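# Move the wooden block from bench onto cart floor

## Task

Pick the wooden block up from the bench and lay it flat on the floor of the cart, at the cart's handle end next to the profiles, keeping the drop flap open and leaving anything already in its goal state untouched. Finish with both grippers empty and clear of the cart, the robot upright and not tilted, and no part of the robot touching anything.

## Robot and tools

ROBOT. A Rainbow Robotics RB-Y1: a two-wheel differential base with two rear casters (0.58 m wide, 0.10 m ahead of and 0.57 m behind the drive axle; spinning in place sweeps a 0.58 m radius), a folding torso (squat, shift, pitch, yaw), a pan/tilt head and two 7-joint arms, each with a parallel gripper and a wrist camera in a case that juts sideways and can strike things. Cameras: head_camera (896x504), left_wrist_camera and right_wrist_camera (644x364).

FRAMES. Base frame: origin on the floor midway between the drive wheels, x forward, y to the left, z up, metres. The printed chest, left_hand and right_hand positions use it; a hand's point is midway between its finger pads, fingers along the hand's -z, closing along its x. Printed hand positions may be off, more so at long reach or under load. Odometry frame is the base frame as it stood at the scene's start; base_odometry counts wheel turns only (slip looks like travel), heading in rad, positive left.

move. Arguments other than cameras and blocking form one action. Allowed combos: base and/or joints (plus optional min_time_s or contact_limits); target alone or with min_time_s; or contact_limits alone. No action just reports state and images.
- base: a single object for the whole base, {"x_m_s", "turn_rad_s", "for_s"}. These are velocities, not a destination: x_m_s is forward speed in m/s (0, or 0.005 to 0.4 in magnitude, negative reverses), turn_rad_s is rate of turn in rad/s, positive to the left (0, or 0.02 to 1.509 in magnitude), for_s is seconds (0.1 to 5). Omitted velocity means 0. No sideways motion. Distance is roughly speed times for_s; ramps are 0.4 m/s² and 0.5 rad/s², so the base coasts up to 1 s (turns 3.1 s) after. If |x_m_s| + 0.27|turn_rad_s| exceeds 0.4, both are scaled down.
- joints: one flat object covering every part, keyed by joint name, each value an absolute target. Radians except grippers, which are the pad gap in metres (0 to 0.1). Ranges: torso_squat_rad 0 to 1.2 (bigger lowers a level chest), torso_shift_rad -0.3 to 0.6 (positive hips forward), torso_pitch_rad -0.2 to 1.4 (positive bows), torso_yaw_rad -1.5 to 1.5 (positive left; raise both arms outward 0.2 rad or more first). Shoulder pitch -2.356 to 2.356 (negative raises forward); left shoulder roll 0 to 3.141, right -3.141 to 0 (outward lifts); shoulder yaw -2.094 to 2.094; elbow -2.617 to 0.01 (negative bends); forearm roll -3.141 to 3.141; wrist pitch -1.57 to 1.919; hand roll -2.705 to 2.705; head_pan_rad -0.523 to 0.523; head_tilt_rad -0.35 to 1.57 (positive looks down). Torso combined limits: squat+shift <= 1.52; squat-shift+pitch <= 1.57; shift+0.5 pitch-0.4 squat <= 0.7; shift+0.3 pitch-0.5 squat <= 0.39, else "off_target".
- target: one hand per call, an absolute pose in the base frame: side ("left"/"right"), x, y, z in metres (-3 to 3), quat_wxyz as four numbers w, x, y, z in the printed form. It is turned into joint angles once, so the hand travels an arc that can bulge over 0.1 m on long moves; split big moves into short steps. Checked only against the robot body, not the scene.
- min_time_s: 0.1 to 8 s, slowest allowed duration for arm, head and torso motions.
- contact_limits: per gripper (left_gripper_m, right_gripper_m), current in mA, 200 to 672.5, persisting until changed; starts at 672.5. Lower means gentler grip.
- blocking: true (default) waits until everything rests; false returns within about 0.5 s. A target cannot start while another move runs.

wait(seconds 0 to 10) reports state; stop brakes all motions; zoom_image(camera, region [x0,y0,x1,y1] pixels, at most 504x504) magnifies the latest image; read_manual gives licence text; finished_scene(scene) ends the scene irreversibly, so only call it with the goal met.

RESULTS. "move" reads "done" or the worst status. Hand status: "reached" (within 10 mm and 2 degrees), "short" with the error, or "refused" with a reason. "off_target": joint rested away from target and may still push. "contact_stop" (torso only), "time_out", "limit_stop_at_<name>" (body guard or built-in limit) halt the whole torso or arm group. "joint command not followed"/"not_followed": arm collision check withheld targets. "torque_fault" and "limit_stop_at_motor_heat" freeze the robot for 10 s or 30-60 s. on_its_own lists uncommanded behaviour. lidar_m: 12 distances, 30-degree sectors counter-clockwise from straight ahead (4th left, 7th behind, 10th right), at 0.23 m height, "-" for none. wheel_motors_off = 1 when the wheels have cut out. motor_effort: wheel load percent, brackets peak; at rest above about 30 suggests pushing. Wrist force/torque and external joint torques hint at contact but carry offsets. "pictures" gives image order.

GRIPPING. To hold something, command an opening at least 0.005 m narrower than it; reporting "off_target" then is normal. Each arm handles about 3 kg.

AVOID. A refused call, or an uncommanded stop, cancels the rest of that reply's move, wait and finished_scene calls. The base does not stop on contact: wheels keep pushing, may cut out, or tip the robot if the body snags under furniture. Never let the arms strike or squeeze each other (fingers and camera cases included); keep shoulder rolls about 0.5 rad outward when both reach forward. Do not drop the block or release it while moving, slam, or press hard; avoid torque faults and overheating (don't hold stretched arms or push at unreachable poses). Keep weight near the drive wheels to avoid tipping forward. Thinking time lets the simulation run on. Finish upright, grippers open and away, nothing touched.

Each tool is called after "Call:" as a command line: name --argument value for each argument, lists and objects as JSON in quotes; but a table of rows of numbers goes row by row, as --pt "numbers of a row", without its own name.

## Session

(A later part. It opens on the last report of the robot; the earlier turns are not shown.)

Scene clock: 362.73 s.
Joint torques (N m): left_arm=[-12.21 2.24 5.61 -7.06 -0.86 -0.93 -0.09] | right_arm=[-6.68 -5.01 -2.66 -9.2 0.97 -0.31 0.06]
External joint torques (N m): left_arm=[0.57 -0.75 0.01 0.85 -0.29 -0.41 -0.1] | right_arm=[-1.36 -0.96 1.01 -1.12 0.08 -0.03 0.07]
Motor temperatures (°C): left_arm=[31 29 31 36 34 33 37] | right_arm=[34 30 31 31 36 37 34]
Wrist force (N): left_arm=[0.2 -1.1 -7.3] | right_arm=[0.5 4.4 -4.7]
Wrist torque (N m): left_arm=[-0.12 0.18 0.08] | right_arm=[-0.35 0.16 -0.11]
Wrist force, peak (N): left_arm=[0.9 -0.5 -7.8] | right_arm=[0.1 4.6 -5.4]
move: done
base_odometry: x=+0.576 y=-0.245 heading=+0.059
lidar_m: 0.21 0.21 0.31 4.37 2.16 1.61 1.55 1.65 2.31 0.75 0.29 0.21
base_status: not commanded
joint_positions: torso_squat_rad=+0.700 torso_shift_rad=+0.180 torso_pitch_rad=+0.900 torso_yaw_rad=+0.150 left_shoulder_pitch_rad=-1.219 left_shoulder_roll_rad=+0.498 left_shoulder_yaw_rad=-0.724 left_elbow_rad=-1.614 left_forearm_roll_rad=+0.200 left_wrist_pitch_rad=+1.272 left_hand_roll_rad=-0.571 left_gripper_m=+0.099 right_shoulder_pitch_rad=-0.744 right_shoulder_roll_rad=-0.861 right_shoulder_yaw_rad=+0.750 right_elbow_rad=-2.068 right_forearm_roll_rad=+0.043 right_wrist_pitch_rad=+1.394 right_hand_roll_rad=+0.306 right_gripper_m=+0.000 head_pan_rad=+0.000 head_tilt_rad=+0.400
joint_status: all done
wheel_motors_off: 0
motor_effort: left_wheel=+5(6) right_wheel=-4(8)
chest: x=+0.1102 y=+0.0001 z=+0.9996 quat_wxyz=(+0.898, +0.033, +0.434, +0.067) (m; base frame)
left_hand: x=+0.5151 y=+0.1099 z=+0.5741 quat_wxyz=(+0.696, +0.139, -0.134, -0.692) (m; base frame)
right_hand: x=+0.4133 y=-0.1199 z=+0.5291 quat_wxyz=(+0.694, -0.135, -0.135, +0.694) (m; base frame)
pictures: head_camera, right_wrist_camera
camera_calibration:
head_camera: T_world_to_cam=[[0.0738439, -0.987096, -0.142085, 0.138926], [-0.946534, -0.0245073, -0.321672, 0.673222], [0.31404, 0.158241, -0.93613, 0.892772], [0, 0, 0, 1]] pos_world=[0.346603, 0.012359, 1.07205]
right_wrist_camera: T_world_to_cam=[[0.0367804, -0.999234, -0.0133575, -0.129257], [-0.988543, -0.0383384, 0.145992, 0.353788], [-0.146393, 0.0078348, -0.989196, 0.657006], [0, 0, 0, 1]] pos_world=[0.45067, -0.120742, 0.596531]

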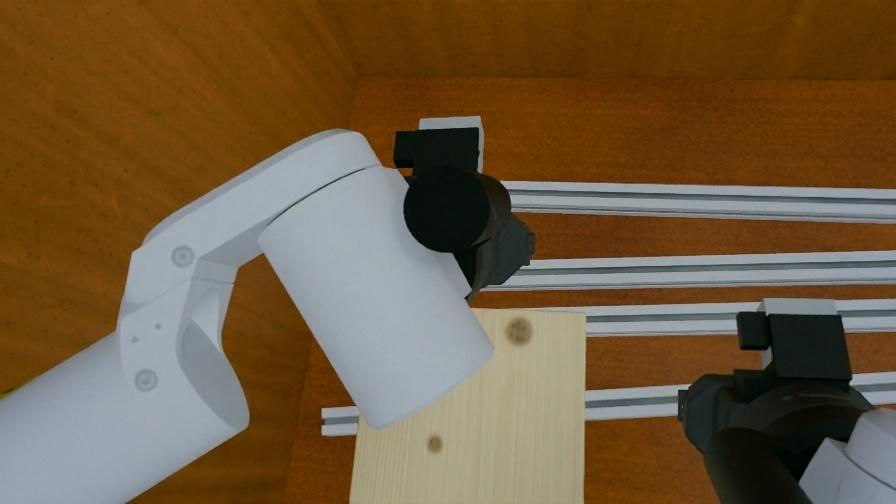

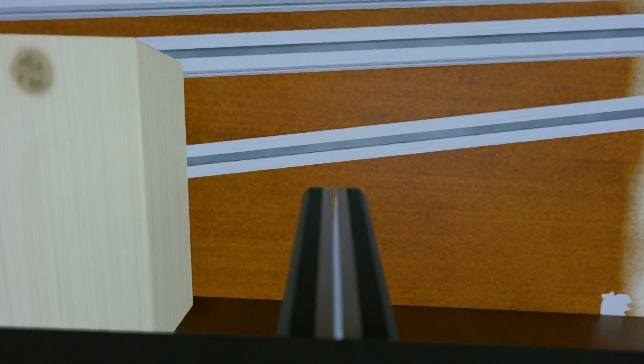

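Call:
move --joints '{"torso_squat_rad": 0.85, "torso_shift_rad": 0.2, "torso_pitch_rad": 0.9, "torso_yaw_rad": 0.07}' --min_time_s 1.5 --cameras '[]'

Call:
move --target '{"side": "left", "x": 0.545, "y": 0.09, "z": 0.46, "quat_wxyz": [0.6903, 0.153, -0.153, -0.6903]}' --min_time_s 1.5 --cameras '["head_camera", "left_wrist_camera"]'

Scene clock: 366.77 s.
Joint torques (N m): left_arm=[-12.9 0.86 5.37 -7.33 -0.72 -0.94 -0.12] | right_arm=[-5.93 -6.19 -3.05 -8.83 1.15 -0.06 0.15]
External joint torques (N m): left_arm=[0.38 -0.8 0.09 0.93 -0.22 -0.31 -0.13] | right_arm=[-1.06 -1.11 0.86 -1.04 0.22 0.11 0.16]
Motor temperatures (°C): left_arm=[31 28 31 36 34 33 37] | right_arm=[34 30 31 31 36 37 34]
Wrist force (N): left_arm=[0.4 -1.0 -7.9] | right_arm=[0.2 4.5 -5.3]
Wrist torque (N m): left_arm=[-0.16 0.18 0.08] | right_arm=[-0.34 0.10 -0.07]
Wrist force, peak (N): left_arm=[0.9 -1.2 -7.9] | right_arm=[-0.1 4.9 -5.1]
move: done
base_odometry: x=+0.576 y=-0.245 heading=+0.059
lidar_m: 0.20 0.22 0.31 4.38 2.17 1.60 1.55 1.65 2.30 0.76 0.29 0.20
base_status: not commanded
joint_positions: torso_squat_rad=+0.850 torso_shift_rad=+0.200 torso_pitch_rad=+0.900 torso_yaw_rad=+0.070 left_shoulder_pitch_rad=-1.219 left_shoulder_roll_rad=+0.498 left_shoulder_yaw_rad=-0.724 left_elbow_rad=-1.614 left_forearm_roll_rad=+0.200 left_wrist_pitch_rad=+1.272 left_hand_roll_rad=-0.571 left_gripper_m=+0.099 right_shoulder_pitch_rad=-0.744 right_shoulder_roll_rad=-0.861 right_shoulder_yaw_rad=+0.750 right_elbow_rad=-2.068 right_forearm_roll_rad=+0.043 right_wrist_pitch_rad=+1.394 right_hand_roll_rad=+0.306 right_gripper_m=+0.000 head_pan_rad=+0.000 head_tilt_rad=+0.400
joint_status: all done
wheel_motors_off: 0
motor_effort: left_wheel=+5(6) right_wheel=-6(8)
chest: x=+0.1061 y=+0.0001 z=+0.9257 quat_wxyz=(+0.900, +0.015, +0.435, +0.032) (m; base frame)
left_hand: x=+0.5154 y=+0.0628 z=+0.4948 quat_wxyz=(+0.683, +0.113, -0.159, -0.704) (m; base frame)
right_hand: x=+0.4021 y=-0.1640 z=+0.4641 quat_wxyz=(+0.706, -0.160, -0.110, +0.680) (m; base frame)
pictures: none
No camera images: "cameras" was empty.

Scene clock: 368.60 s.
Joint torques (N m): left_arm=[-14.09 0.54 4.83 -6.74 -0.93 -1.13 0.29] | right_arm=[-5.99 -6.25 -3.17 -8.84 0.9 -0.19 0.1]
External joint torques (N m): left_arm=[0.02 -1.75 -0.23 1.08 -0.34 -0.56 0.28] | right_arm=[-1.11 -1.17 0.74 -1.06 -0.03 -0.02 0.11]
Motor temperatures (°C): left_arm=[31 28 31 36 34 33 37] | right_arm=[34 30 31 31 36 37 34]
Wrist force (N): left_arm=[1.3 -1.2 -7.1] | right_arm=[0.2 4.3 -4.4]
Wrist torque (N m): left_arm=[-0.15 0.23 0.12] | right_arm=[-0.34 0.12 -0.06]
Wrist force, peak (N): left_arm=[-0.2 -1.7 -8.0] | right_arm=[0.7 5.1 -5.2]
move: done
base_odometry: x=+0.576 y=-0.245 heading=+0.059
lidar_m: 0.20 0.21 0.31 4.39 2.16 1.60 1.56 1.65 2.29 0.74 0.29 0.21
base_status: not commanded
joint_positions: torso_squat_rad=+0.850 torso_shift_rad=+0.200 torso_pitch_rad=+0.900 torso_yaw_rad=+0.070 left_shoulder_pitch_rad=-1.254 left_shoulder_roll_rad=+0.472 left_shoulder_yaw_rad=-0.728 left_elbow_rad=-1.390 left_forearm_roll_rad=+0.131 left_wrist_pitch_rad=+1.126 left_hand_roll_rad=-0.558 left_gripper_m=+0.099 right_shoulder_pitch_rad=-0.744 right_shoulder_roll_rad=-0.861 right_shoulder_yaw_rad=+0.750 right_elbow_rad=-2.068 right_forearm_roll_rad=+0.043 right_wrist_pitch_rad=+1.394 right_hand_roll_rad=+0.306 right_gripper_m=+0.000 head_pan_rad=+0.000 head_tilt_rad=+0.400
joint_status: all done
wheel_motors_off: 0
motor_effort: left_wheel=+6(6) right_wheel=-5(7)
chest: x=+0.1061 y=+0.0001 z=+0.9257 quat_wxyz=(+0.900, +0.015, +0.435, +0.032) (m; base frame)
left_hand: x=+0.5450 y=+0.0901 z=+0.4601 quat_wxyz=(+0.690, +0.153, -0.153, -0.690) (m; base frame)
left_hand_status: reached (checked arc, planned for 1.5 s): 0 mm and 0.0 deg off.
right_hand: x=+0.4021 y=-0.1640 z=+0.4641 quat_wxyz=(+0.706, -0.160, -0.110, +0.680) (m; base frame)
pictures: head_camera, left_wrist_camera
camera_calibration:
head_camera: T_world_to_cam=[[0.0245241, -0.996492, -0.0800197, 0.0765118], [-0.947079, 0.00246812, -0.320992, 0.644967], [0.320064, 0.083657, -0.943695, 0.831196], [0, 0, 0, 1]] pos_world=[0.342923, 0.00511612, 0.997548]
left_wrist_camera: T_world_to_cam=[[0.0282507, -0.999595, 0.00344364, 0.0725094], [-0.99877, -0.0280865, 0.0408721, 0.557169], [-0.0407589, -0.00459407, -0.999158, 0.554873], [0, 0, 0, 1]] pos_world=[0.577051, 0.0906781, 0.531383]

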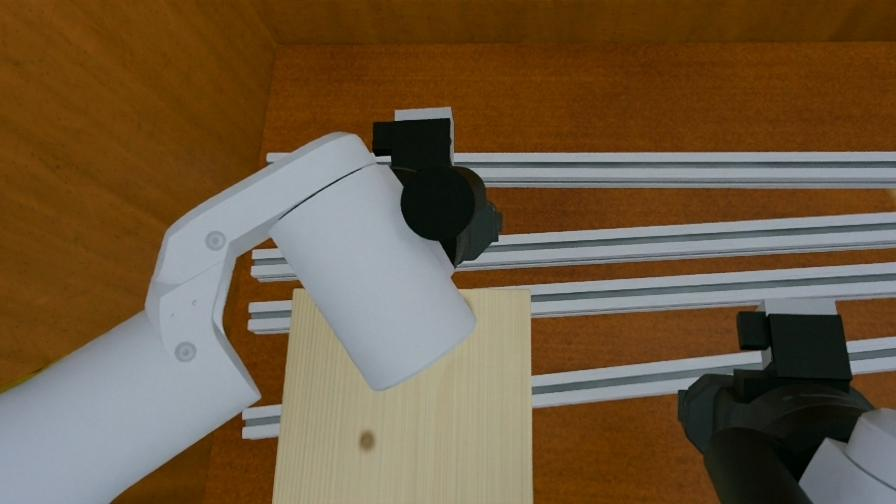

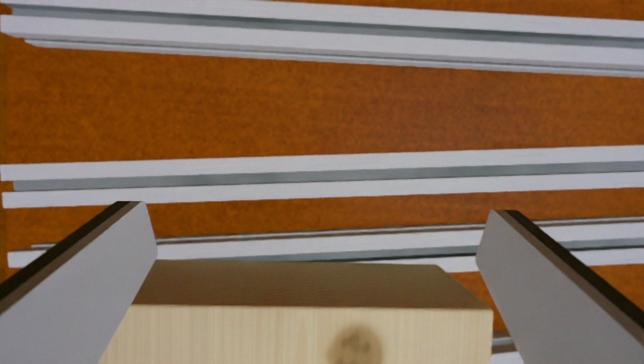

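Call:
move --target '{"side": "left", "x": 0.558, "y": 0.09, "z": 0.40, "quat_wxyz": [0.6903, 0.153, -0.153, -0.6903]}' --min_time_s 1.5 --cameras '["head_camera", "left_wrist_camera"]'

Scene clock: 374.10 s.
Joint torques (N m): left_arm=[-14.53 0.23 3.5 -5.7 -0.85 -0.96 -0.3] | right_arm=[-5.85 -5.93 -2.71 -8.69 1.01 -0.1 0.13]
External joint torques (N m): left_arm=[0.62 -1.5 -0.24 1.15 -0.38 -0.38 -0.31] | right_arm=[-0.97 -0.85 1.2 -0.9 0.08 0.07 0.14]
Motor temperatures (°C): left_arm=[31 28 31 36 34 33 37] | right_arm=[34 30 31 31 36 37 34]
Wrist force (N): left_arm=[1.7 -1.3 -7.3] | right_arm=[0.6 4.0 -4.7]
Wrist torque (N m): left_arm=[-0.08 0.32 0.07] | right_arm=[-0.31 0.18 -0.07]
Wrist force, peak (N): left_arm=[0.8 -1.4 -8.4] | right_arm=[0.8 4.8 -5.2]
move: done
base_odometry: x=+0.576 y=-0.245 heading=+0.059
lidar_m: 0.20 0.21 0.29 4.37 2.18 1.59 1.56 1.64 2.30 0.74 0.29 0.21
base_status: not commanded
joint_positions: torso_squat_rad=+0.850 torso_shift_rad=+0.200 torso_pitch_rad=+0.900 torso_yaw_rad=+0.070 left_shoulder_pitch_rad=-1.339 left_shoulder_roll_rad=+0.345 left_shoulder_yaw_rad=-0.745 left_elbow_rad=-0.960 left_forearm_roll_rad=+0.107 left_wrist_pitch_rad=+0.843 left_hand_roll_rad=-0.568 left_gripper_m=+0.099 right_shoulder_pitch_rad=-0.744 right_shoulder_roll_rad=-0.861 right_shoulder_yaw_rad=+0.750 right_elbow_rad=-2.068 right_forearm_roll_rad=+0.043 right_wrist_pitch_rad=+1.394 right_hand_roll_rad=+0.306 right_gripper_m=+0.000 head_pan_rad=+0.000 head_tilt_rad=+0.400
joint_status: all done
wheel_motors_off: 0
motor_effort: left_wheel=+5(6) right_wheel=-5(7)
chest: x=+0.1061 y=+0.0001 z=+0.9257 quat_wxyz=(+0.900, +0.015, +0.435, +0.032) (m; base frame)
left_hand: x=+0.5580 y=+0.0900 z=+0.4002 quat_wxyz=(+0.690, +0.153, -0.153, -0.690) (m; base frame)
left_hand_status: reached (checked arc, planned for 1.5 s): 0 mm and 0.0 deg off.
right_hand: x=+0.4021 y=-0.1640 z=+0.4641 quat_wxyz=(+0.706, -0.160, -0.110, +0.680) (m; base frame)
pictures: head_camera, left_wrist_camera
camera_calibration:
head_camera: T_world_to_cam=[[0.0245241, -0.996492, -0.0800197, 0.0765118], [-0.947079, 0.00246812, -0.320992, 0.644967], [0.320064, 0.083657, -0.943695, 0.831196], [0, 0, 0, 1]] pos_world=[0.342923, 0.00511612, 0.997548]
left_wrist_camera: T_world_to_cam=[[0.0283656, -0.999591, 0.00374083, 0.0720426], [-0.99877, -0.0281897, 0.0407813, 0.572551], [-0.0406592, -0.00489301, -0.999161, 0.495518], [0, 0, 0, 1]] pos_world=[0.589951, 0.0905777, 0.471483]

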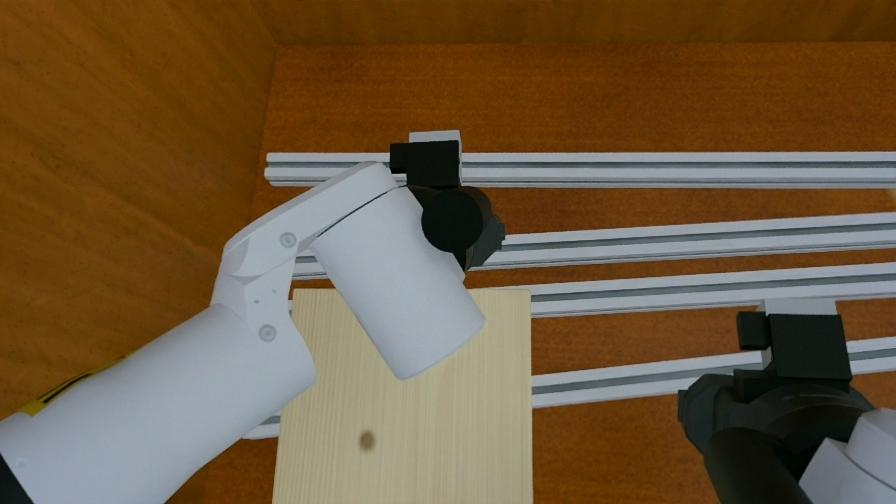

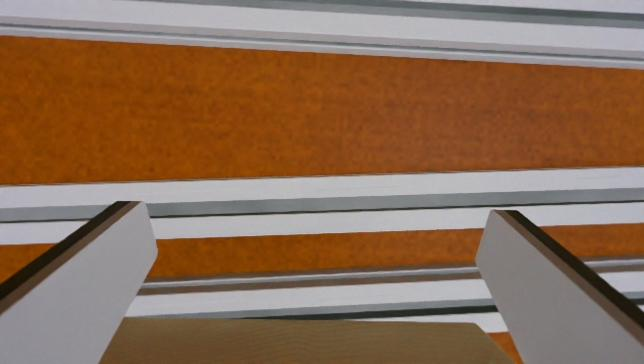

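Call:
move --target '{"side": "left", "x": 0.555, "y": 0.09, "z": 0.368, "quat_wxyz": [0.6903, 0.153, -0.153, -0.6903]}' --min_time_s 1 --cameras '[]'

Call:
move --target '{"side": "left", "x": 0.54, "y": 0.09, "z": 0.366, "quat_wxyz": [0.6903, 0.153, -0.153, -0.6903]}' --min_time_s 1 --cameras '["head_camera", "left_wrist_camera"]'

Scene clock: 377.83 s.
Joint torques (N m): left_arm=[-15.12 0.34 2.54 -5.02 -0.71 -0.83 0.23] | right_arm=[-6.29 -5.97 -2.9 -8.68 0.9 -0.21 -0.03]
External joint torques (N m): left_arm=[0.34 -0.83 -0.02 0.82 -0.34 -0.26 0.22] | right_arm=[-1.42 -0.89 1.01 -0.89 -0.03 -0.04 -0.03]
Motor temperatures (°C): left_arm=[31 28 31 36 34 33 37] | right_arm=[34 30 31 31 36 37 34]
Wrist force (N): left_arm=[0.4 -1.4 -6.6] | right_arm=[0.5 4.0 -4.6]
Wrist torque (N m): left_arm=[-0.14 0.11 0.08] | right_arm=[-0.29 0.16 -0.09]
Wrist force, peak (N): left_arm=[0.9 -1.1 -7.9] | right_arm=[0.8 4.7 -5.3]
move: done
base_odometry: x=+0.576 y=-0.245 heading=+0.059
lidar_m: 0.19 0.21 0.31 4.37 2.16 1.61 1.55 1.65 2.29 0.74 0.30 0.22
base_status: not commanded
joint_positions: torso_squat_rad=+0.850 torso_shift_rad=+0.200 torso_pitch_rad=+0.900 torso_yaw_rad=+0.070 left_shoulder_pitch_rad=-1.403 left_shoulder_roll_rad=+0.247 left_shoulder_yaw_rad=-0.756 left_elbow_rad=-0.659 left_forearm_roll_rad=+0.084 left_wrist_pitch_rad=+0.653 left_hand_roll_rad=-0.551 left_gripper_m=+0.099 right_shoulder_pitch_rad=-0.744 right_shoulder_roll_rad=-0.861 right_shoulder_yaw_rad=+0.750 right_elbow_rad=-2.068 right_forearm_roll_rad=+0.043 right_wrist_pitch_rad=+1.394 right_hand_roll_rad=+0.306 right_gripper_m=+0.000 head_pan_rad=+0.000 head_tilt_rad=+0.400
joint_status: all done
wheel_motors_off: 0
motor_effort: left_wheel=+6(6) right_wheel=-4(7)
chest: x=+0.1061 y=+0.0001 z=+0.9257 quat_wxyz=(+0.900, +0.015, +0.435, +0.032) (m; base frame)
left_hand: x=+0.5550 y=+0.0899 z=+0.3682 quat_wxyz=(+0.690, +0.153, -0.153, -0.690) (m; base frame)
left_hand_status: reached (checked arc, planned for 1.0 s): 0 mm and 0.0 deg off.
right_hand: x=+0.4021 y=-0.1640 z=+0.4641 quat_wxyz=(+0.706, -0.160, -0.110, +0.680) (m; base frame)
pictures: none
No camera images: "cameras" was empty.

Scene clock: 379.17 s.
Joint torques (N m): left_arm=[-13.06 0.52 2.51 -6.48 -0.76 -0.52 0.23] | right_arm=[-6.19 -6.04 -3.15 -8.77 0.97 -0.14 0.08]
External joint torques (N m): left_arm=[1.52 -0.44 -0.28 -0.38 -0.36 0.01 0.23] | right_arm=[-1.32 -0.96 0.76 -0.98 0.04 0.03 0.09]
Motor temperatures (°C): left_arm=[31 28 31 36 34 33 37] | right_arm=[34 30 31 31 36 37 34]
Wrist force (N): left_arm=[1.2 -0.4 -7.4] | right_arm=[1.0 4.4 -4.9]
Wrist torque (N m): left_arm=[-0.19 0.24 0.08] | right_arm=[-0.37 0.20 -0.07]
Wrist force, peak (N): left_arm=[0.7 -0.9 -8.0] | right_arm=[0.6 4.6 -5.2]
move: done
base_odometry: x=+0.576 y=-0.245 heading=+0.059
lidar_m: 0.20 0.21 0.32 4.38 2.16 1.62 1.56 1.66 2.31 0.74 0.29 0.21
base_status: not commanded
joint_positions: torso_squat_rad=+0.850 torso_shift_rad=+0.200 torso_pitch_rad=+0.900 torso_yaw_rad=+0.070 left_shoulder_pitch_rad=-1.346 left_shoulder_roll_rad=+0.270 left_shoulder_yaw_rad=-0.770 left_elbow_rad=-0.759 left_forearm_roll_rad=+0.045 left_wrist_pitch_rad=+0.695 left_hand_roll_rad=-0.510 left_gripper_m=+0.099 right_shoulder_pitch_rad=-0.744 right_shoulder_roll_rad=-0.861 right_shoulder_yaw_rad=+0.750 right_elbow_rad=-2.068 right_forearm_roll_rad=+0.043 right_wrist_pitch_rad=+1.394 right_hand_roll_rad=+0.306 right_gripper_m=+0.000 head_pan_rad=+0.000 head_tilt_rad=+0.400
joint_status: all done
wheel_motors_off: 0
motor_effort: left_wheel=+5(6) right_wheel=-6(8)
chest: x=+0.1061 y=+0.0001 z=+0.9257 quat_wxyz=(+0.900, +0.015, +0.435, +0.032) (m; base frame)
left_hand: x=+0.5403 y=+0.0898 z=+0.3659 quat_wxyz=(+0.690, +0.153, -0.153, -0.690) (m; base frame)
left_hand_status: reached (checked arc, planned for 1.0 s): 0 mm and 0.0 deg off.
right_hand: x=+0.4021 y=-0.1640 z=+0.4641 quat_wxyz=(+0.706, -0.160, -0.110, +0.680) (m; base frame)
pictures: head_camera, left_wrist_camera
camera_calibration:
head_camera: T_world_to_cam=[[0.0245241, -0.996492, -0.0800197, 0.0765118], [-0.947079, 0.00246812, -0.320992, 0.644967], [0.320064, 0.083657, -0.943695, 0.831196], [0, 0, 0, 1]] pos_world=[0.342923, 0.00511612, 0.997548]
left_wrist_camera: T_world_to_cam=[[0.0284437, -0.99959, 0.00321686, 0.0726582], [-0.998739, -0.028286, 0.0414711, 0.555959], [-0.0413631, -0.0043924, -0.999135, 0.460773], [0, 0, 0, 1]] pos_world=[0.57225, 0.0903782, 0.437084]

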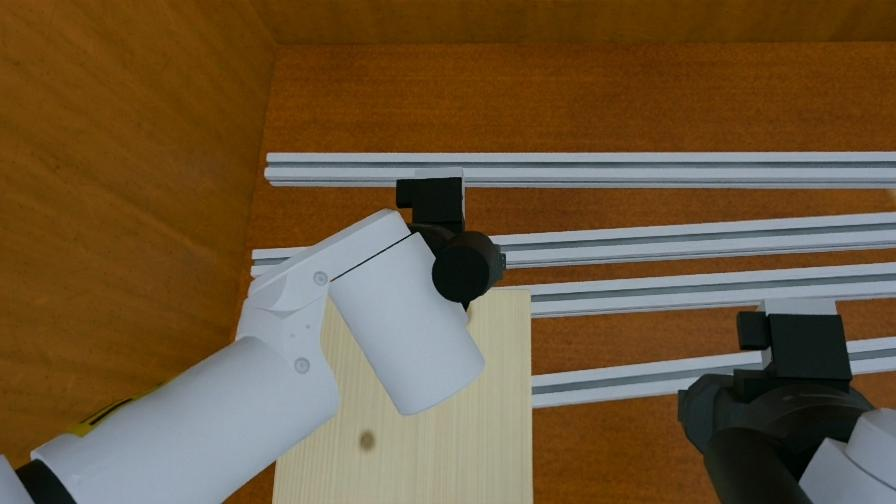

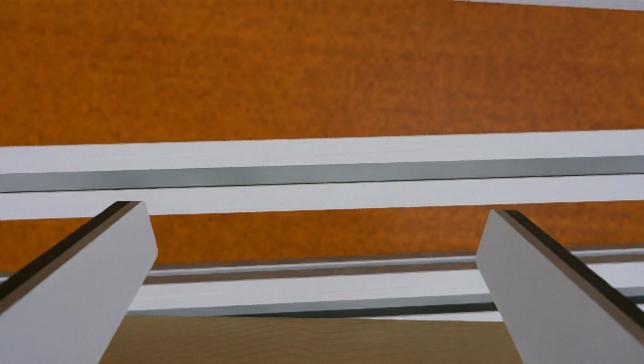

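Call:
move --target '{"side": "right", "x": 0.395, "y": -0.11, "z": 0.46, "quat_wxyz": [0.9962, 0.0, 0.0872, 0.0]}' --min_time_s 1.5 --cameras '["head_camera", "right_wrist_camera"]'

Scene clock: 387.60 s.
Joint torques (N m): left_arm=[-13.13 0.2 2.63 -6.49 -0.77 -0.47 0.27] | right_arm=[-10.37 1.49 -2.4 -8.33 -0.07 0.36 -0.06]
External joint torques (N m): left_arm=[1.45 -0.75 -0.16 -0.38 -0.37 0.06 0.26] | right_arm=[-1.44 1.71 -1.64 -0.23 -0.15 0.09 -0.05]
Motor temperatures (°C): left_arm=[31 28 31 36 34 33 37] | right_arm=[34 30 31 31 36 37 34]
Wrist force (N): left_arm=[0.9 -1.6 -6.6] | right_arm=[1.2 2.2 -5.3]
Wrist torque (N m): left_arm=[-0.06 0.22 0.11] | right_arm=[-0.23 0.18 -0.07]
Wrist force, peak (N): left_arm=[1.2 -1.1 -7.9] | right_arm=[0.1 4.6 -5.2]
move: done
base_odometry: x=+0.576 y=-0.245 heading=+0.059
lidar_m: 0.20 0.21 0.31 4.38 2.17 1.63 1.56 1.65 2.31 0.75 0.29 0.20
base_status: not commanded
joint_positions: torso_squat_rad=+0.850 torso_shift_rad=+0.200 torso_pitch_rad=+0.900 torso_yaw_rad=+0.070 left_shoulder_pitch_rad=-1.346 left_shoulder_roll_rad=+0.270 left_shoulder_yaw_rad=-0.770 left_elbow_rad=-0.759 left_forearm_roll_rad=+0.045 left_wrist_pitch_rad=+0.695 left_hand_roll_rad=-0.510 left_gripper_m=+0.099 right_shoulder_pitch_rad=-0.887 right_shoulder_roll_rad=-0.270 right_shoulder_yaw_rad=+0.164 right_elbow_rad=-1.731 right_forearm_roll_rad=-0.163 right_wrist_pitch_rad=+1.844 right_hand_roll_rad=-0.505 right_gripper_m=+0.000 head_pan_rad=+0.000 head_tilt_rad=+0.400
joint_status: all done
wheel_motors_off: 0
motor_effort: left_wheel=+5(6) right_wheel=-6(7)
chest: x=+0.1061 y=+0.0001 z=+0.9257 quat_wxyz=(+0.900, +0.015, +0.435, +0.032) (m; base frame)
left_hand: x=+0.5403 y=+0.0899 z=+0.3659 quat_wxyz=(+0.690, +0.153, -0.153, -0.690) (m; base frame)
right_hand: x=+0.3947 y=-0.1100 z=+0.4599 quat_wxyz=(+0.996, +0.000, +0.087, +0.001) (m; base frame)
right_hand_status: reached (checked arc, planned for 1.5 s): 0 mm and 0.1 deg off.
pictures: head_camera, right_wrist_camera
camera_calibration:
head_camera: T_world_to_cam=[[0.0245241, -0.996492, -0.0800197, 0.0765118], [-0.947079, 0.00246812, -0.320992, 0.644967], [0.320064, 0.083657, -0.943695, 0.831196], [0, 0, 0, 1]] pos_world=[0.342923, 0.00511612, 0.997548]
right_wrist_camera: T_world_to_cam=[[-0.9886, -0.0300987, 0.147529, 0.317753], [0.0492541, 0.861263, 0.505767, -0.13017], [-0.142285, 0.507267, -0.849962, 0.57508], [0, 0, 0, 1]] pos_world=[0.402367, -0.170044, 0.507754]

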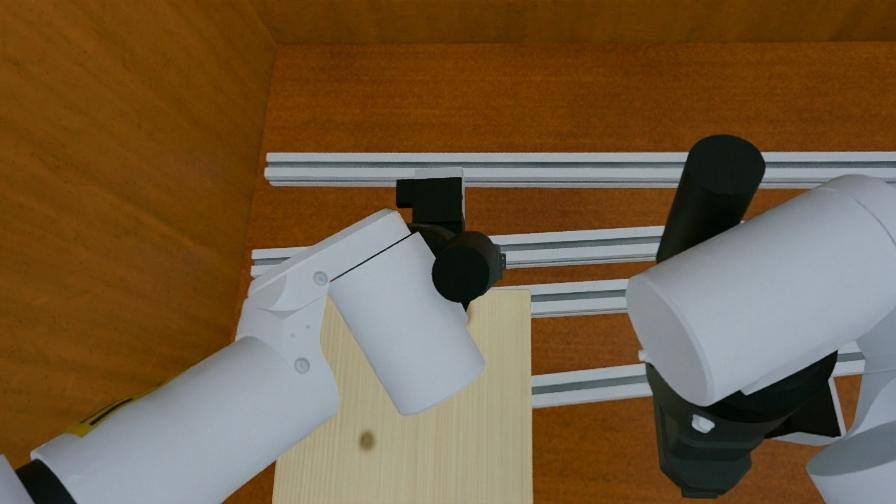

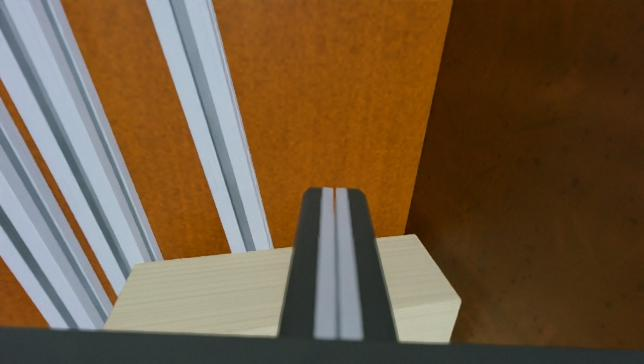

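Call:
move --target '{"side": "right", "x": 0.395, "y": -0.10, "z": 0.37, "quat_wxyz": [0.9962, 0.0, 0.0872, 0.0]}' --min_time_s 1.2 --cameras '["head_camera", "right_wrist_camera"]'

Scene clock: 390.63 s.
Joint torques (N m): left_arm=[-13.4 0.22 2.64 -6.21 -0.7 -0.49 0.24] | right_arm=[-10.8 2.2 -0.07 -7.4 0.23 0.52 0.29]
External joint torques (N m): left_arm=[1.18 -0.74 -0.14 -0.11 -0.29 0.04 0.24] | right_arm=[-1.19 1.87 0.37 0.06 0.15 0.26 0.3]
Motor temperatures (°C): left_arm=[31 28 31 36 34 33 37] | right_arm=[34 30 31 31 36 37 34]
Wrist force (N): left_arm=[1.5 -1.2 -7.3] | right_arm=[1.4 2.2 -5.6]
Wrist torque (N m): left_arm=[-0.12 0.27 0.13] | right_arm=[-0.24 0.20 -0.06]
Wrist force, peak (N): left_arm=[1.1 -1.0 -8.3] | right_arm=[1.2 2.2 -5.9]
move: done
base_odometry: x=+0.576 y=-0.245 heading=+0.059
lidar_m: 0.20 0.21 0.31 4.38 2.17 1.61 1.54 1.65 2.29 0.77 0.29 0.22
base_status: not commanded
joint_positions: torso_squat_rad=+0.850 torso_shift_rad=+0.200 torso_pitch_rad=+0.900 torso_yaw_rad=+0.070 left_shoulder_pitch_rad=-1.346 left_shoulder_roll_rad=+0.270 left_shoulder_yaw_rad=-0.770 left_elbow_rad=-0.759 left_forearm_roll_rad=+0.045 left_wrist_pitch_rad=+0.695 left_hand_roll_rad=-0.510 left_gripper_m=+0.099 right_shoulder_pitch_rad=-0.960 right_shoulder_roll_rad=-0.231 right_shoulder_yaw_rad=+0.177 right_elbow_rad=-1.288 right_forearm_roll_rad=-0.135 right_wrist_pitch_rad=+1.481 right_hand_roll_rad=-0.475 right_gripper_m=+0.000 head_pan_rad=+0.000 head_tilt_rad=+0.400
joint_status: all done
wheel_motors_off: 0
motor_effort: left_wheel=+5(6) right_wheel=-4(7)
chest: x=+0.1061 y=+0.0001 z=+0.9257 quat_wxyz=(+0.900, +0.015, +0.435, +0.032) (m; base frame)
left_hand: x=+0.5403 y=+0.0899 z=+0.3659 quat_wxyz=(+0.690, +0.153, -0.153, -0.690) (m; base frame)
right_hand: x=+0.3949 y=-0.1003 z=+0.3700 quat_wxyz=(+0.996, +0.000, +0.087, +0.000) (m; base frame)
right_hand_status: reached (checked arc, planned for 1.2 s): 0 mm and 0.0 deg off.
pictures: head_camera, right_wrist_camera
camera_calibration:
head_camera: T_world_to_cam=[[0.0245241, -0.996492, -0.0800197, 0.0765118], [-0.947079, 0.00246812, -0.320992, 0.644967], [0.320064, 0.083657, -0.943695, 0.831196], [0, 0, 0, 1]] pos_world=[0.342923, 0.00511612, 0.997548]
right_wrist_camera: T_world_to_cam=[[-0.988617, -0.028538, 0.147722, 0.331683], [0.0506451, 0.861424, 0.505355, -0.0935183], [-0.141673, 0.507084, -0.850173, 0.493537], [0, 0, 0, 1]] pos_world=[0.402565, -0.16024, 0.417855]

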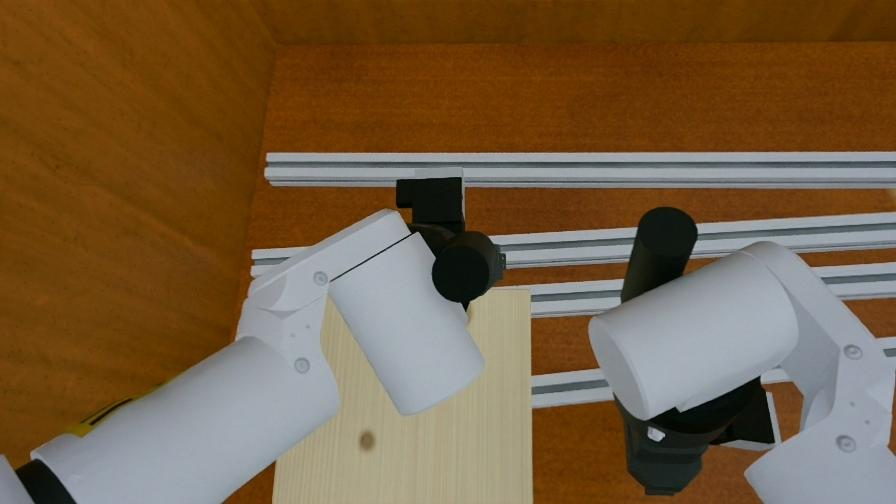

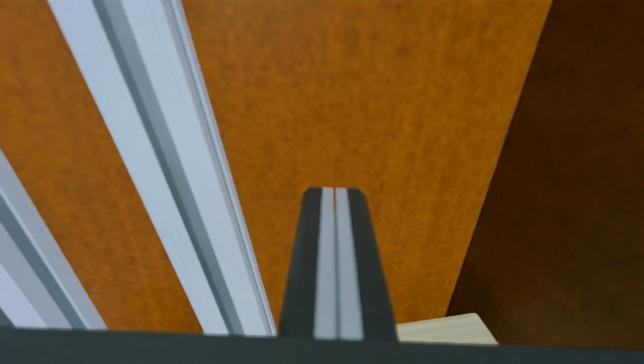

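Call:
move --target '{"side": "right", "x": 0.397, "y": -0.09, "z": 0.333, "quat_wxyz": [0.9962, 0.0, 0.0872, 0.0]}' --min_time_s 1.2 --cameras '["right_wrist_camera"]'

Scene clock: 393.13 s.
Joint torques (N m): left_arm=[-13.29 -0.02 2.34 -6.31 -0.67 -0.55 0.28] | right_arm=[-11.8 2.85 0.22 -6.46 0.2 0.45 0.35]
External joint torques (N m): left_arm=[1.29 -0.98 -0.45 -0.21 -0.26 -0.02 0.27] | right_arm=[-1.2 2.09 0.47 0.28 0.13 0.19 0.36]
Motor temperatures (°C): left_arm=[31 28 31 36 34 33 37] | right_arm=[34 30 31 31 36 37 34]
Wrist force (N): left_arm=[1.1 -0.7 -7.7] | right_arm=[1.5 2.3 -5.2]
Wrist torque (N m): left_arm=[-0.23 0.19 0.12] | right_arm=[-0.20 0.24 -0.07]
Wrist force, peak (N): left_arm=[0.9 -1.1 -8.4] | right_arm=[1.6 2.6 -5.6]
move: done
base_odometry: x=+0.576 y=-0.245 heading=+0.059
lidar_m: 0.20 0.22 0.31 4.38 2.16 1.61 1.56 1.66 2.31 0.74 0.29 0.21
base_status: not commanded
joint_positions: torso_squat_rad=+0.850 torso_shift_rad=+0.200 torso_pitch_rad=+0.900 torso_yaw_rad=+0.070 left_shoulder_pitch_rad=-1.346 left_shoulder_roll_rad=+0.270 left_shoulder_yaw_rad=-0.770 left_elbow_rad=-0.759 left_forearm_roll_rad=+0.045 left_wrist_pitch_rad=+0.695 left_hand_roll_rad=-0.510 left_gripper_m=+0.099 right_shoulder_pitch_rad=-1.057 right_shoulder_roll_rad=-0.198 right_shoulder_yaw_rad=+0.177 right_elbow_rad=-1.006 right_forearm_roll_rad=-0.127 right_wrist_pitch_rad=+1.298 right_hand_roll_rad=-0.469 right_gripper_m=+0.000 head_pan_rad=+0.000 head_tilt_rad=+0.400
joint_status: all done
wheel_motors_off: 0
motor_effort: left_wheel=+5(6) right_wheel=-5(7)
chest: x=+0.1061 y=+0.0001 z=+0.9257 quat_wxyz=(+0.900, +0.015, +0.435, +0.031) (m; base frame)
left_hand: x=+0.5403 y=+0.0899 z=+0.3659 quat_wxyz=(+0.690, +0.153, -0.153, -0.690) (m; base frame)
right_hand: x=+0.3969 y=-0.0903 z=+0.3330 quat_wxyz=(+0.996, +0.000, +0.087, +0.000) (m; base frame)
right_hand_status: reached (checked arc, planned for 1.2 s): 0 mm and 0.0 deg off.
pictures: right_wrist_camera
camera_calibration:
right_wrist_camera: T_world_to_cam=[[-0.98867, -0.0285731, 0.14736, 0.339468], [0.0504458, 0.861367, 0.505472, -0.0835027], [-0.141374, 0.507178, -0.850167, 0.457168], [0, 0, 0, 1]] pos_world=[0.404466, -0.15024, 0.380854]

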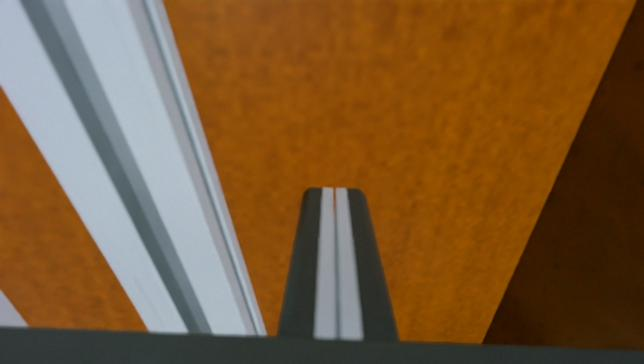

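Call:
move --joints '{"right_wrist_pitch_rad": 1.10}' --min_time_s 2 --cameras '["head_camera", "right_wrist_camera"]'

Scene clock: 396.73 s.
Joint torques (N m): left_arm=[-6.81 -5.63 2.03 -5.93 1.79 -0.49 0.4] | right_arm=[-19.41 2.75 0.12 -12.93 0.23 -4.02 0.11]
External joint torques (N m): left_arm=[7.81 -6.63 -0.77 0.17 2.2 0.04 0.39] | right_arm=[-8.5 1.95 0.38 -5.83 0.14 -3.91 0.11]
Motor temperatures (°C): left_arm=[31 28 31 36 34 33 37] | right_arm=[34 30 31 31 36 37 34]
Wrist force (N): left_arm=[-3.6 11.4 -5.4] | right_arm=[-13.6 -3.8 -5.3]
Wrist torque (N m): left_arm=[-0.33 0.40 -0.55] | right_arm=[-0.38 0.44 -0.01]
Wrist force, peak (N): left_arm=[-4.9 13.3 -4.4] | right_arm=[-14.9 -5.1 -2.4]
move: done
base_odometry: x=+0.576 y=-0.245 heading=+0.059
lidar_m: 0.20 0.22 0.31 4.40 2.16 1.62 1.56 1.66 2.29 0.76 0.30 0.21
base_status: not commanded
joint_positions: torso_squat_rad=+0.850 torso_shift_rad=+0.200 torso_pitch_rad=+0.900 torso_yaw_rad=+0.070 left_shoulder_pitch_rad=-1.347 left_shoulder_roll_rad=+0.272 left_shoulder_yaw_rad=-0.770 left_elbow_rad=-0.759 left_forearm_roll_rad=+0.044 left_wrist_pitch_rad=+0.695 left_hand_roll_rad=-0.510 left_gripper_m=+0.099 right_shoulder_pitch_rad=-1.055 right_shoulder_roll_rad=-0.198 right_shoulder_yaw_rad=+0.177 right_elbow_rad=-1.005 right_forearm_roll_rad=-0.127 right_wrist_pitch_rad=+1.101 right_hand_roll_rad=-0.469 right_gripper_m=+0.000 head_pan_rad=+0.000 head_tilt_rad=+0.400
joint_status: all done
wheel_motors_off: 0
motor_effort: left_wheel=+5(6) right_wheel=-4(7)
chest: x=+0.1061 y=+0.0001 z=+0.9257 quat_wxyz=(+0.900, +0.015, +0.435, +0.031) (m; base frame)
left_hand: x=+0.5416 y=+0.0905 z=+0.3665 quat_wxyz=(+0.690, +0.154, -0.153, -0.690) (m; base frame)
right_hand: x=+0.4358 y=-0.0706 z=+0.3296 quat_wxyz=(+0.999, +0.044, +0.001, -0.004) (m; base frame)
pictures: head_camera, right_wrist_camera
camera_calibration:
head_camera: T_world_to_cam=[[0.0244938, -0.9965, -0.0799254, 0.0764283], [-0.947078, 0.00246658, -0.320993, 0.644968], [0.320066, 0.0835579, -0.943703, 0.831203], [0, 0, 0, 1]] pos_world=[0.342923, 0.00511636, 0.997548]
right_wrist_camera: T_world_to_cam=[[-0.999472, -0.0180625, -0.0269948, 0.441946], [-0.0303734, 0.814218, 0.579763, -0.0933123], [0.0115077, 0.580278, -0.814338, 0.376537], [0, 0, 0, 1]] pos_world=[0.434545, -0.134537, 0.372658]

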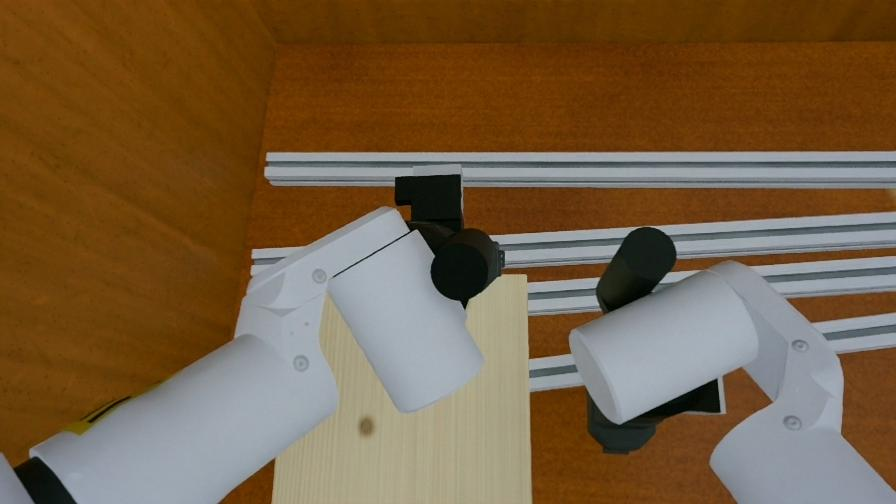

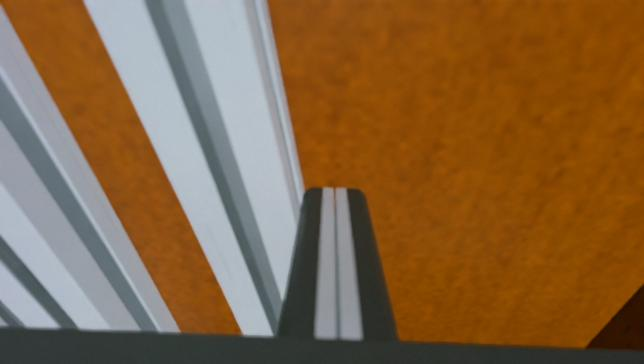

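Call:
move --joints '{"right_wrist_pitch_rad": 0.95}' --min_time_s 2 --cameras '["head_camera", "right_wrist_camera"]'

Scene clock: 400.13 s.
Joint torques (N m): left_arm=[-0.71 -8.03 0.94 -3.85 3.92 -0.39 0.9] | right_arm=[-26.61 2.7 -0.6 -18.31 0.17 -6.78 0.19]
External joint torques (N m): left_arm=[13.95 -9.05 -1.87 2.26 4.33 0.15 0.9] | right_arm=[-15.47 1.87 -0.34 -10.94 0.07 -6.4 0.18]
Motor temperatures (°C): left_arm=[31 28 31 36 34 33 37] | right_arm=[34 30 31 31 36 37 34]
Wrist force (N): left_arm=[-5.7 21.9 3.0] | right_arm=[-22.7 -8.6 -7.3]
Wrist torque (N m): left_arm=[-0.70 0.70 -1.15] | right_arm=[-0.49 0.72 0.02]
Wrist force, peak (N): left_arm=[-5.9 23.1 2.8] | right_arm=[-23.0 -8.5 -7.2]
move: done
base_odometry: x=+0.576 y=-0.245 heading=+0.059
lidar_m: 0.20 0.22 0.30 4.38 2.17 1.61 1.54 1.66 2.31 0.75 0.29 0.22
base_status: not commanded
joint_positions: torso_squat_rad=+0.850 torso_shift_rad=+0.200 torso_pitch_rad=+0.900 torso_yaw_rad=+0.070 left_shoulder_pitch_rad=-1.349 left_shoulder_roll_rad=+0.272 left_shoulder_yaw_rad=-0.770 left_elbow_rad=-0.759 left_forearm_roll_rad=+0.044 left_wrist_pitch_rad=+0.695 left_hand_roll_rad=-0.511 left_gripper_m=+0.099 right_shoulder_pitch_rad=-1.053 right_shoulder_roll_rad=-0.198 right_shoulder_yaw_rad=+0.178 right_elbow_rad=-1.003 right_forearm_roll_rad=-0.127 right_wrist_pitch_rad=+0.952 right_hand_roll_rad=-0.469 right_gripper_m=+0.000 head_pan_rad=+0.000 head_tilt_rad=+0.400
joint_status: all done
wheel_motors_off: 0
motor_effort: left_wheel=+5(6) right_wheel=-3(5)
chest: x=+0.1061 y=+0.0000 z=+0.9257 quat_wxyz=(+0.900, +0.015, +0.435, +0.031) (m; base frame)
left_hand: x=+0.5428 y=+0.0904 z=+0.3674 quat_wxyz=(+0.690, +0.155, -0.154, -0.690) (m; base frame)
right_hand: x=+0.4651 y=-0.0564 z=+0.3326 quat_wxyz=(+0.995, +0.076, -0.065, -0.007) (m; base frame)
pictures: head_camera, right_wrist_camera
camera_calibration:
head_camera: T_world_to_cam=[[0.0244122, -0.9965, -0.0799454, 0.0764846], [-0.94702, 0.00256573, -0.321164, 0.64515], [0.320246, 0.0835503, -0.943643, 0.831176], [0, 0, 0, 1]] pos_world=[0.342922, 0.00511667, 0.997647]
right_wrist_camera: T_world_to_cam=[[-0.987519, -0.0000652766, -0.157499, 0.51042], [-0.0994383, 0.77575, 0.623157, -0.0902322], [0.122139, 0.631041, -0.766074, 0.305741], [0, 0, 0, 1]] pos_world=[0.457734, -0.122904, 0.37084]

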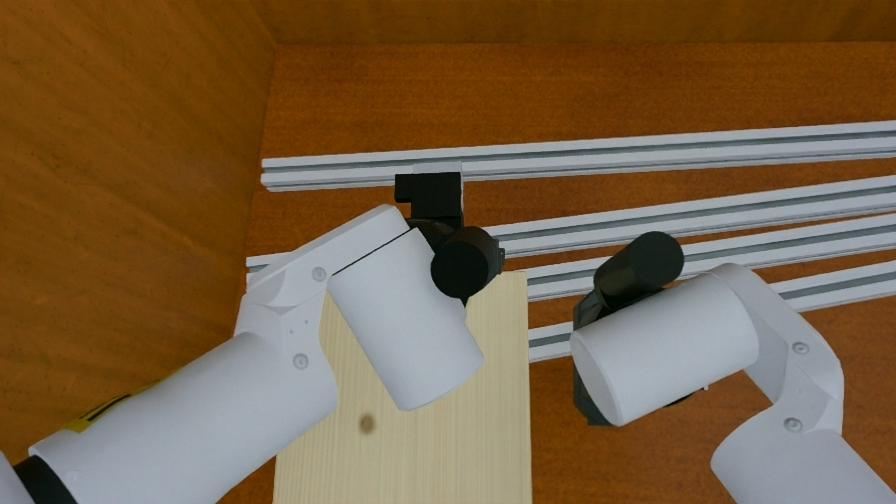

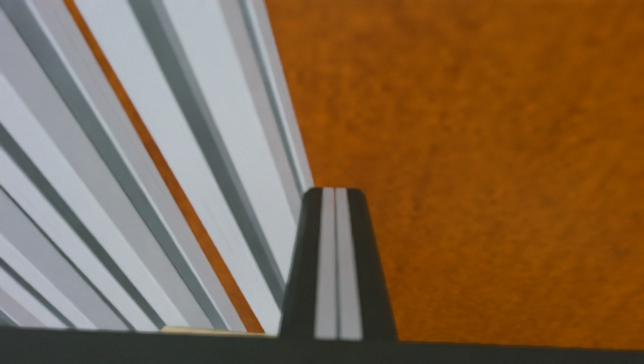

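Call:
move --joints '{"right_wrist_pitch_rad": 0.8}' --min_time_s 2 --cameras '["head_camera", "right_wrist_camera"]'

Scene clock: 404.23 s.
Joint torques (N m): left_arm=[-6.52 -0.79 1.77 -2.75 0.88 -0.42 0.52] | right_arm=[-13.03 1.75 -0.89 -8.46 0.32 -0.79 0.17]
External joint torques (N m): left_arm=[8.12 -1.76 -1.03 3.37 1.29 0.11 0.51] | right_arm=[-1.5 0.88 -0.62 -0.78 0.21 -0.12 0.16]
Motor temperatures (°C): left_arm=[31 28 31 36 34 33 37] | right_arm=[34 30 31 31 36 37 34]
Wrist force (N): left_arm=[1.9 6.8 6.0] | right_arm=[-1.2 1.4 -4.2]
Wrist torque (N m): left_arm=[-0.65 0.75 -0.29] | right_arm=[-0.24 0.04 -0.08]
Wrist force, peak (N): left_arm=[-7.2 29.3 11.7] | right_arm=[-29.0 -6.0 34.3]
move: done
base_odometry: x=+0.576 y=-0.245 heading=+0.059
lidar_m: 0.20 0.22 0.31 4.38 2.16 1.61 1.55 1.66 2.29 0.74 0.31 0.22
base_status: not commanded
joint_positions: torso_squat_rad=+0.850 torso_shift_rad=+0.200 torso_pitch_rad=+0.899 torso_yaw_rad=+0.070 left_shoulder_pitch_rad=-1.347 left_shoulder_roll_rad=+0.271 left_shoulder_yaw_rad=-0.770 left_elbow_rad=-0.760 left_forearm_roll_rad=+0.045 left_wrist_pitch_rad=+0.695 left_hand_roll_rad=-0.510 left_gripper_m=+0.099 right_shoulder_pitch_rad=-1.057 right_shoulder_roll_rad=-0.198 right_shoulder_yaw_rad=+0.178 right_elbow_rad=-1.006 right_forearm_roll_rad=-0.127 right_wrist_pitch_rad=+0.800 right_hand_roll_rad=-0.469 right_gripper_m=+0.000 head_pan_rad=+0.000 head_tilt_rad=+0.400
joint_status: all done
wheel_motors_off: 0
motor_effort: left_wheel=+4(6) right_wheel=-4(10)
chest: x=+0.1058 y=+0.0000 z=+0.9258 quat_wxyz=(+0.900, +0.015, +0.434, +0.031) (m; base frame)
left_hand: x=+0.5416 y=+0.0893 z=+0.3673 quat_wxyz=(+0.690, +0.154, -0.154, -0.690) (m; base frame)
right_hand: x=+0.4985 y=-0.0404 z=+0.3440 quat_wxyz=(+0.985, +0.111, -0.135, -0.010) (m; base frame)
pictures: head_camera, right_wrist_camera
camera_calibration:
head_camera: T_world_to_cam=[[0.024491, -0.996492, -0.0800226, 0.0764658], [-0.946785, 0.00257704, -0.321856, 0.64557], [0.320933, 0.0836468, -0.943401, 0.831083], [0, 0, 0, 1]] pos_world=[0.342621, 0.00501647, 0.997944]
right_wrist_camera: T_world_to_cam=[[-0.955375, 0.0265038, -0.294203, 0.577193], [-0.181731, 0.732444, 0.656125, -0.078425], [0.232877, 0.680311, -0.694942, 0.222659], [0, 0, 0, 1]] pos_world=[0.485331, -0.109333, 0.376003]

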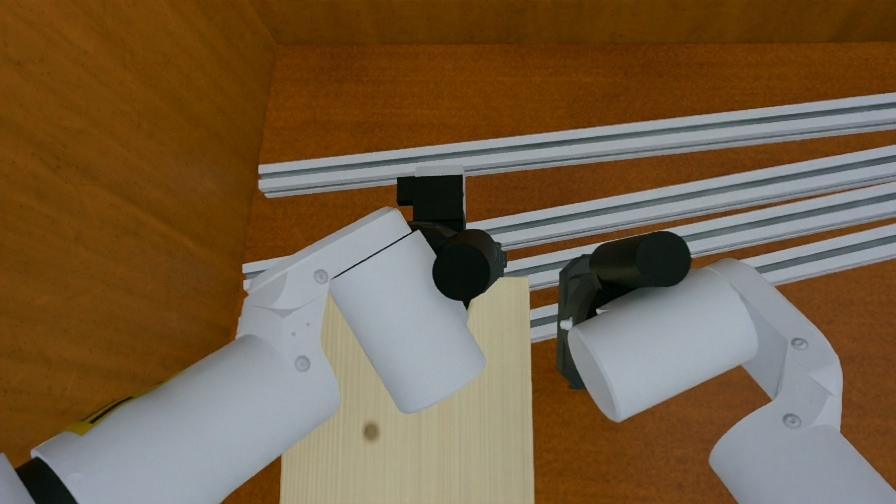

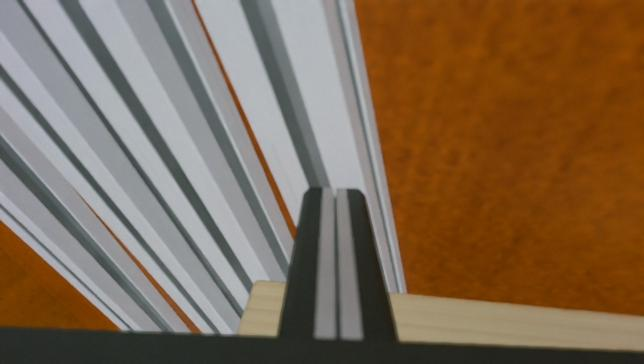

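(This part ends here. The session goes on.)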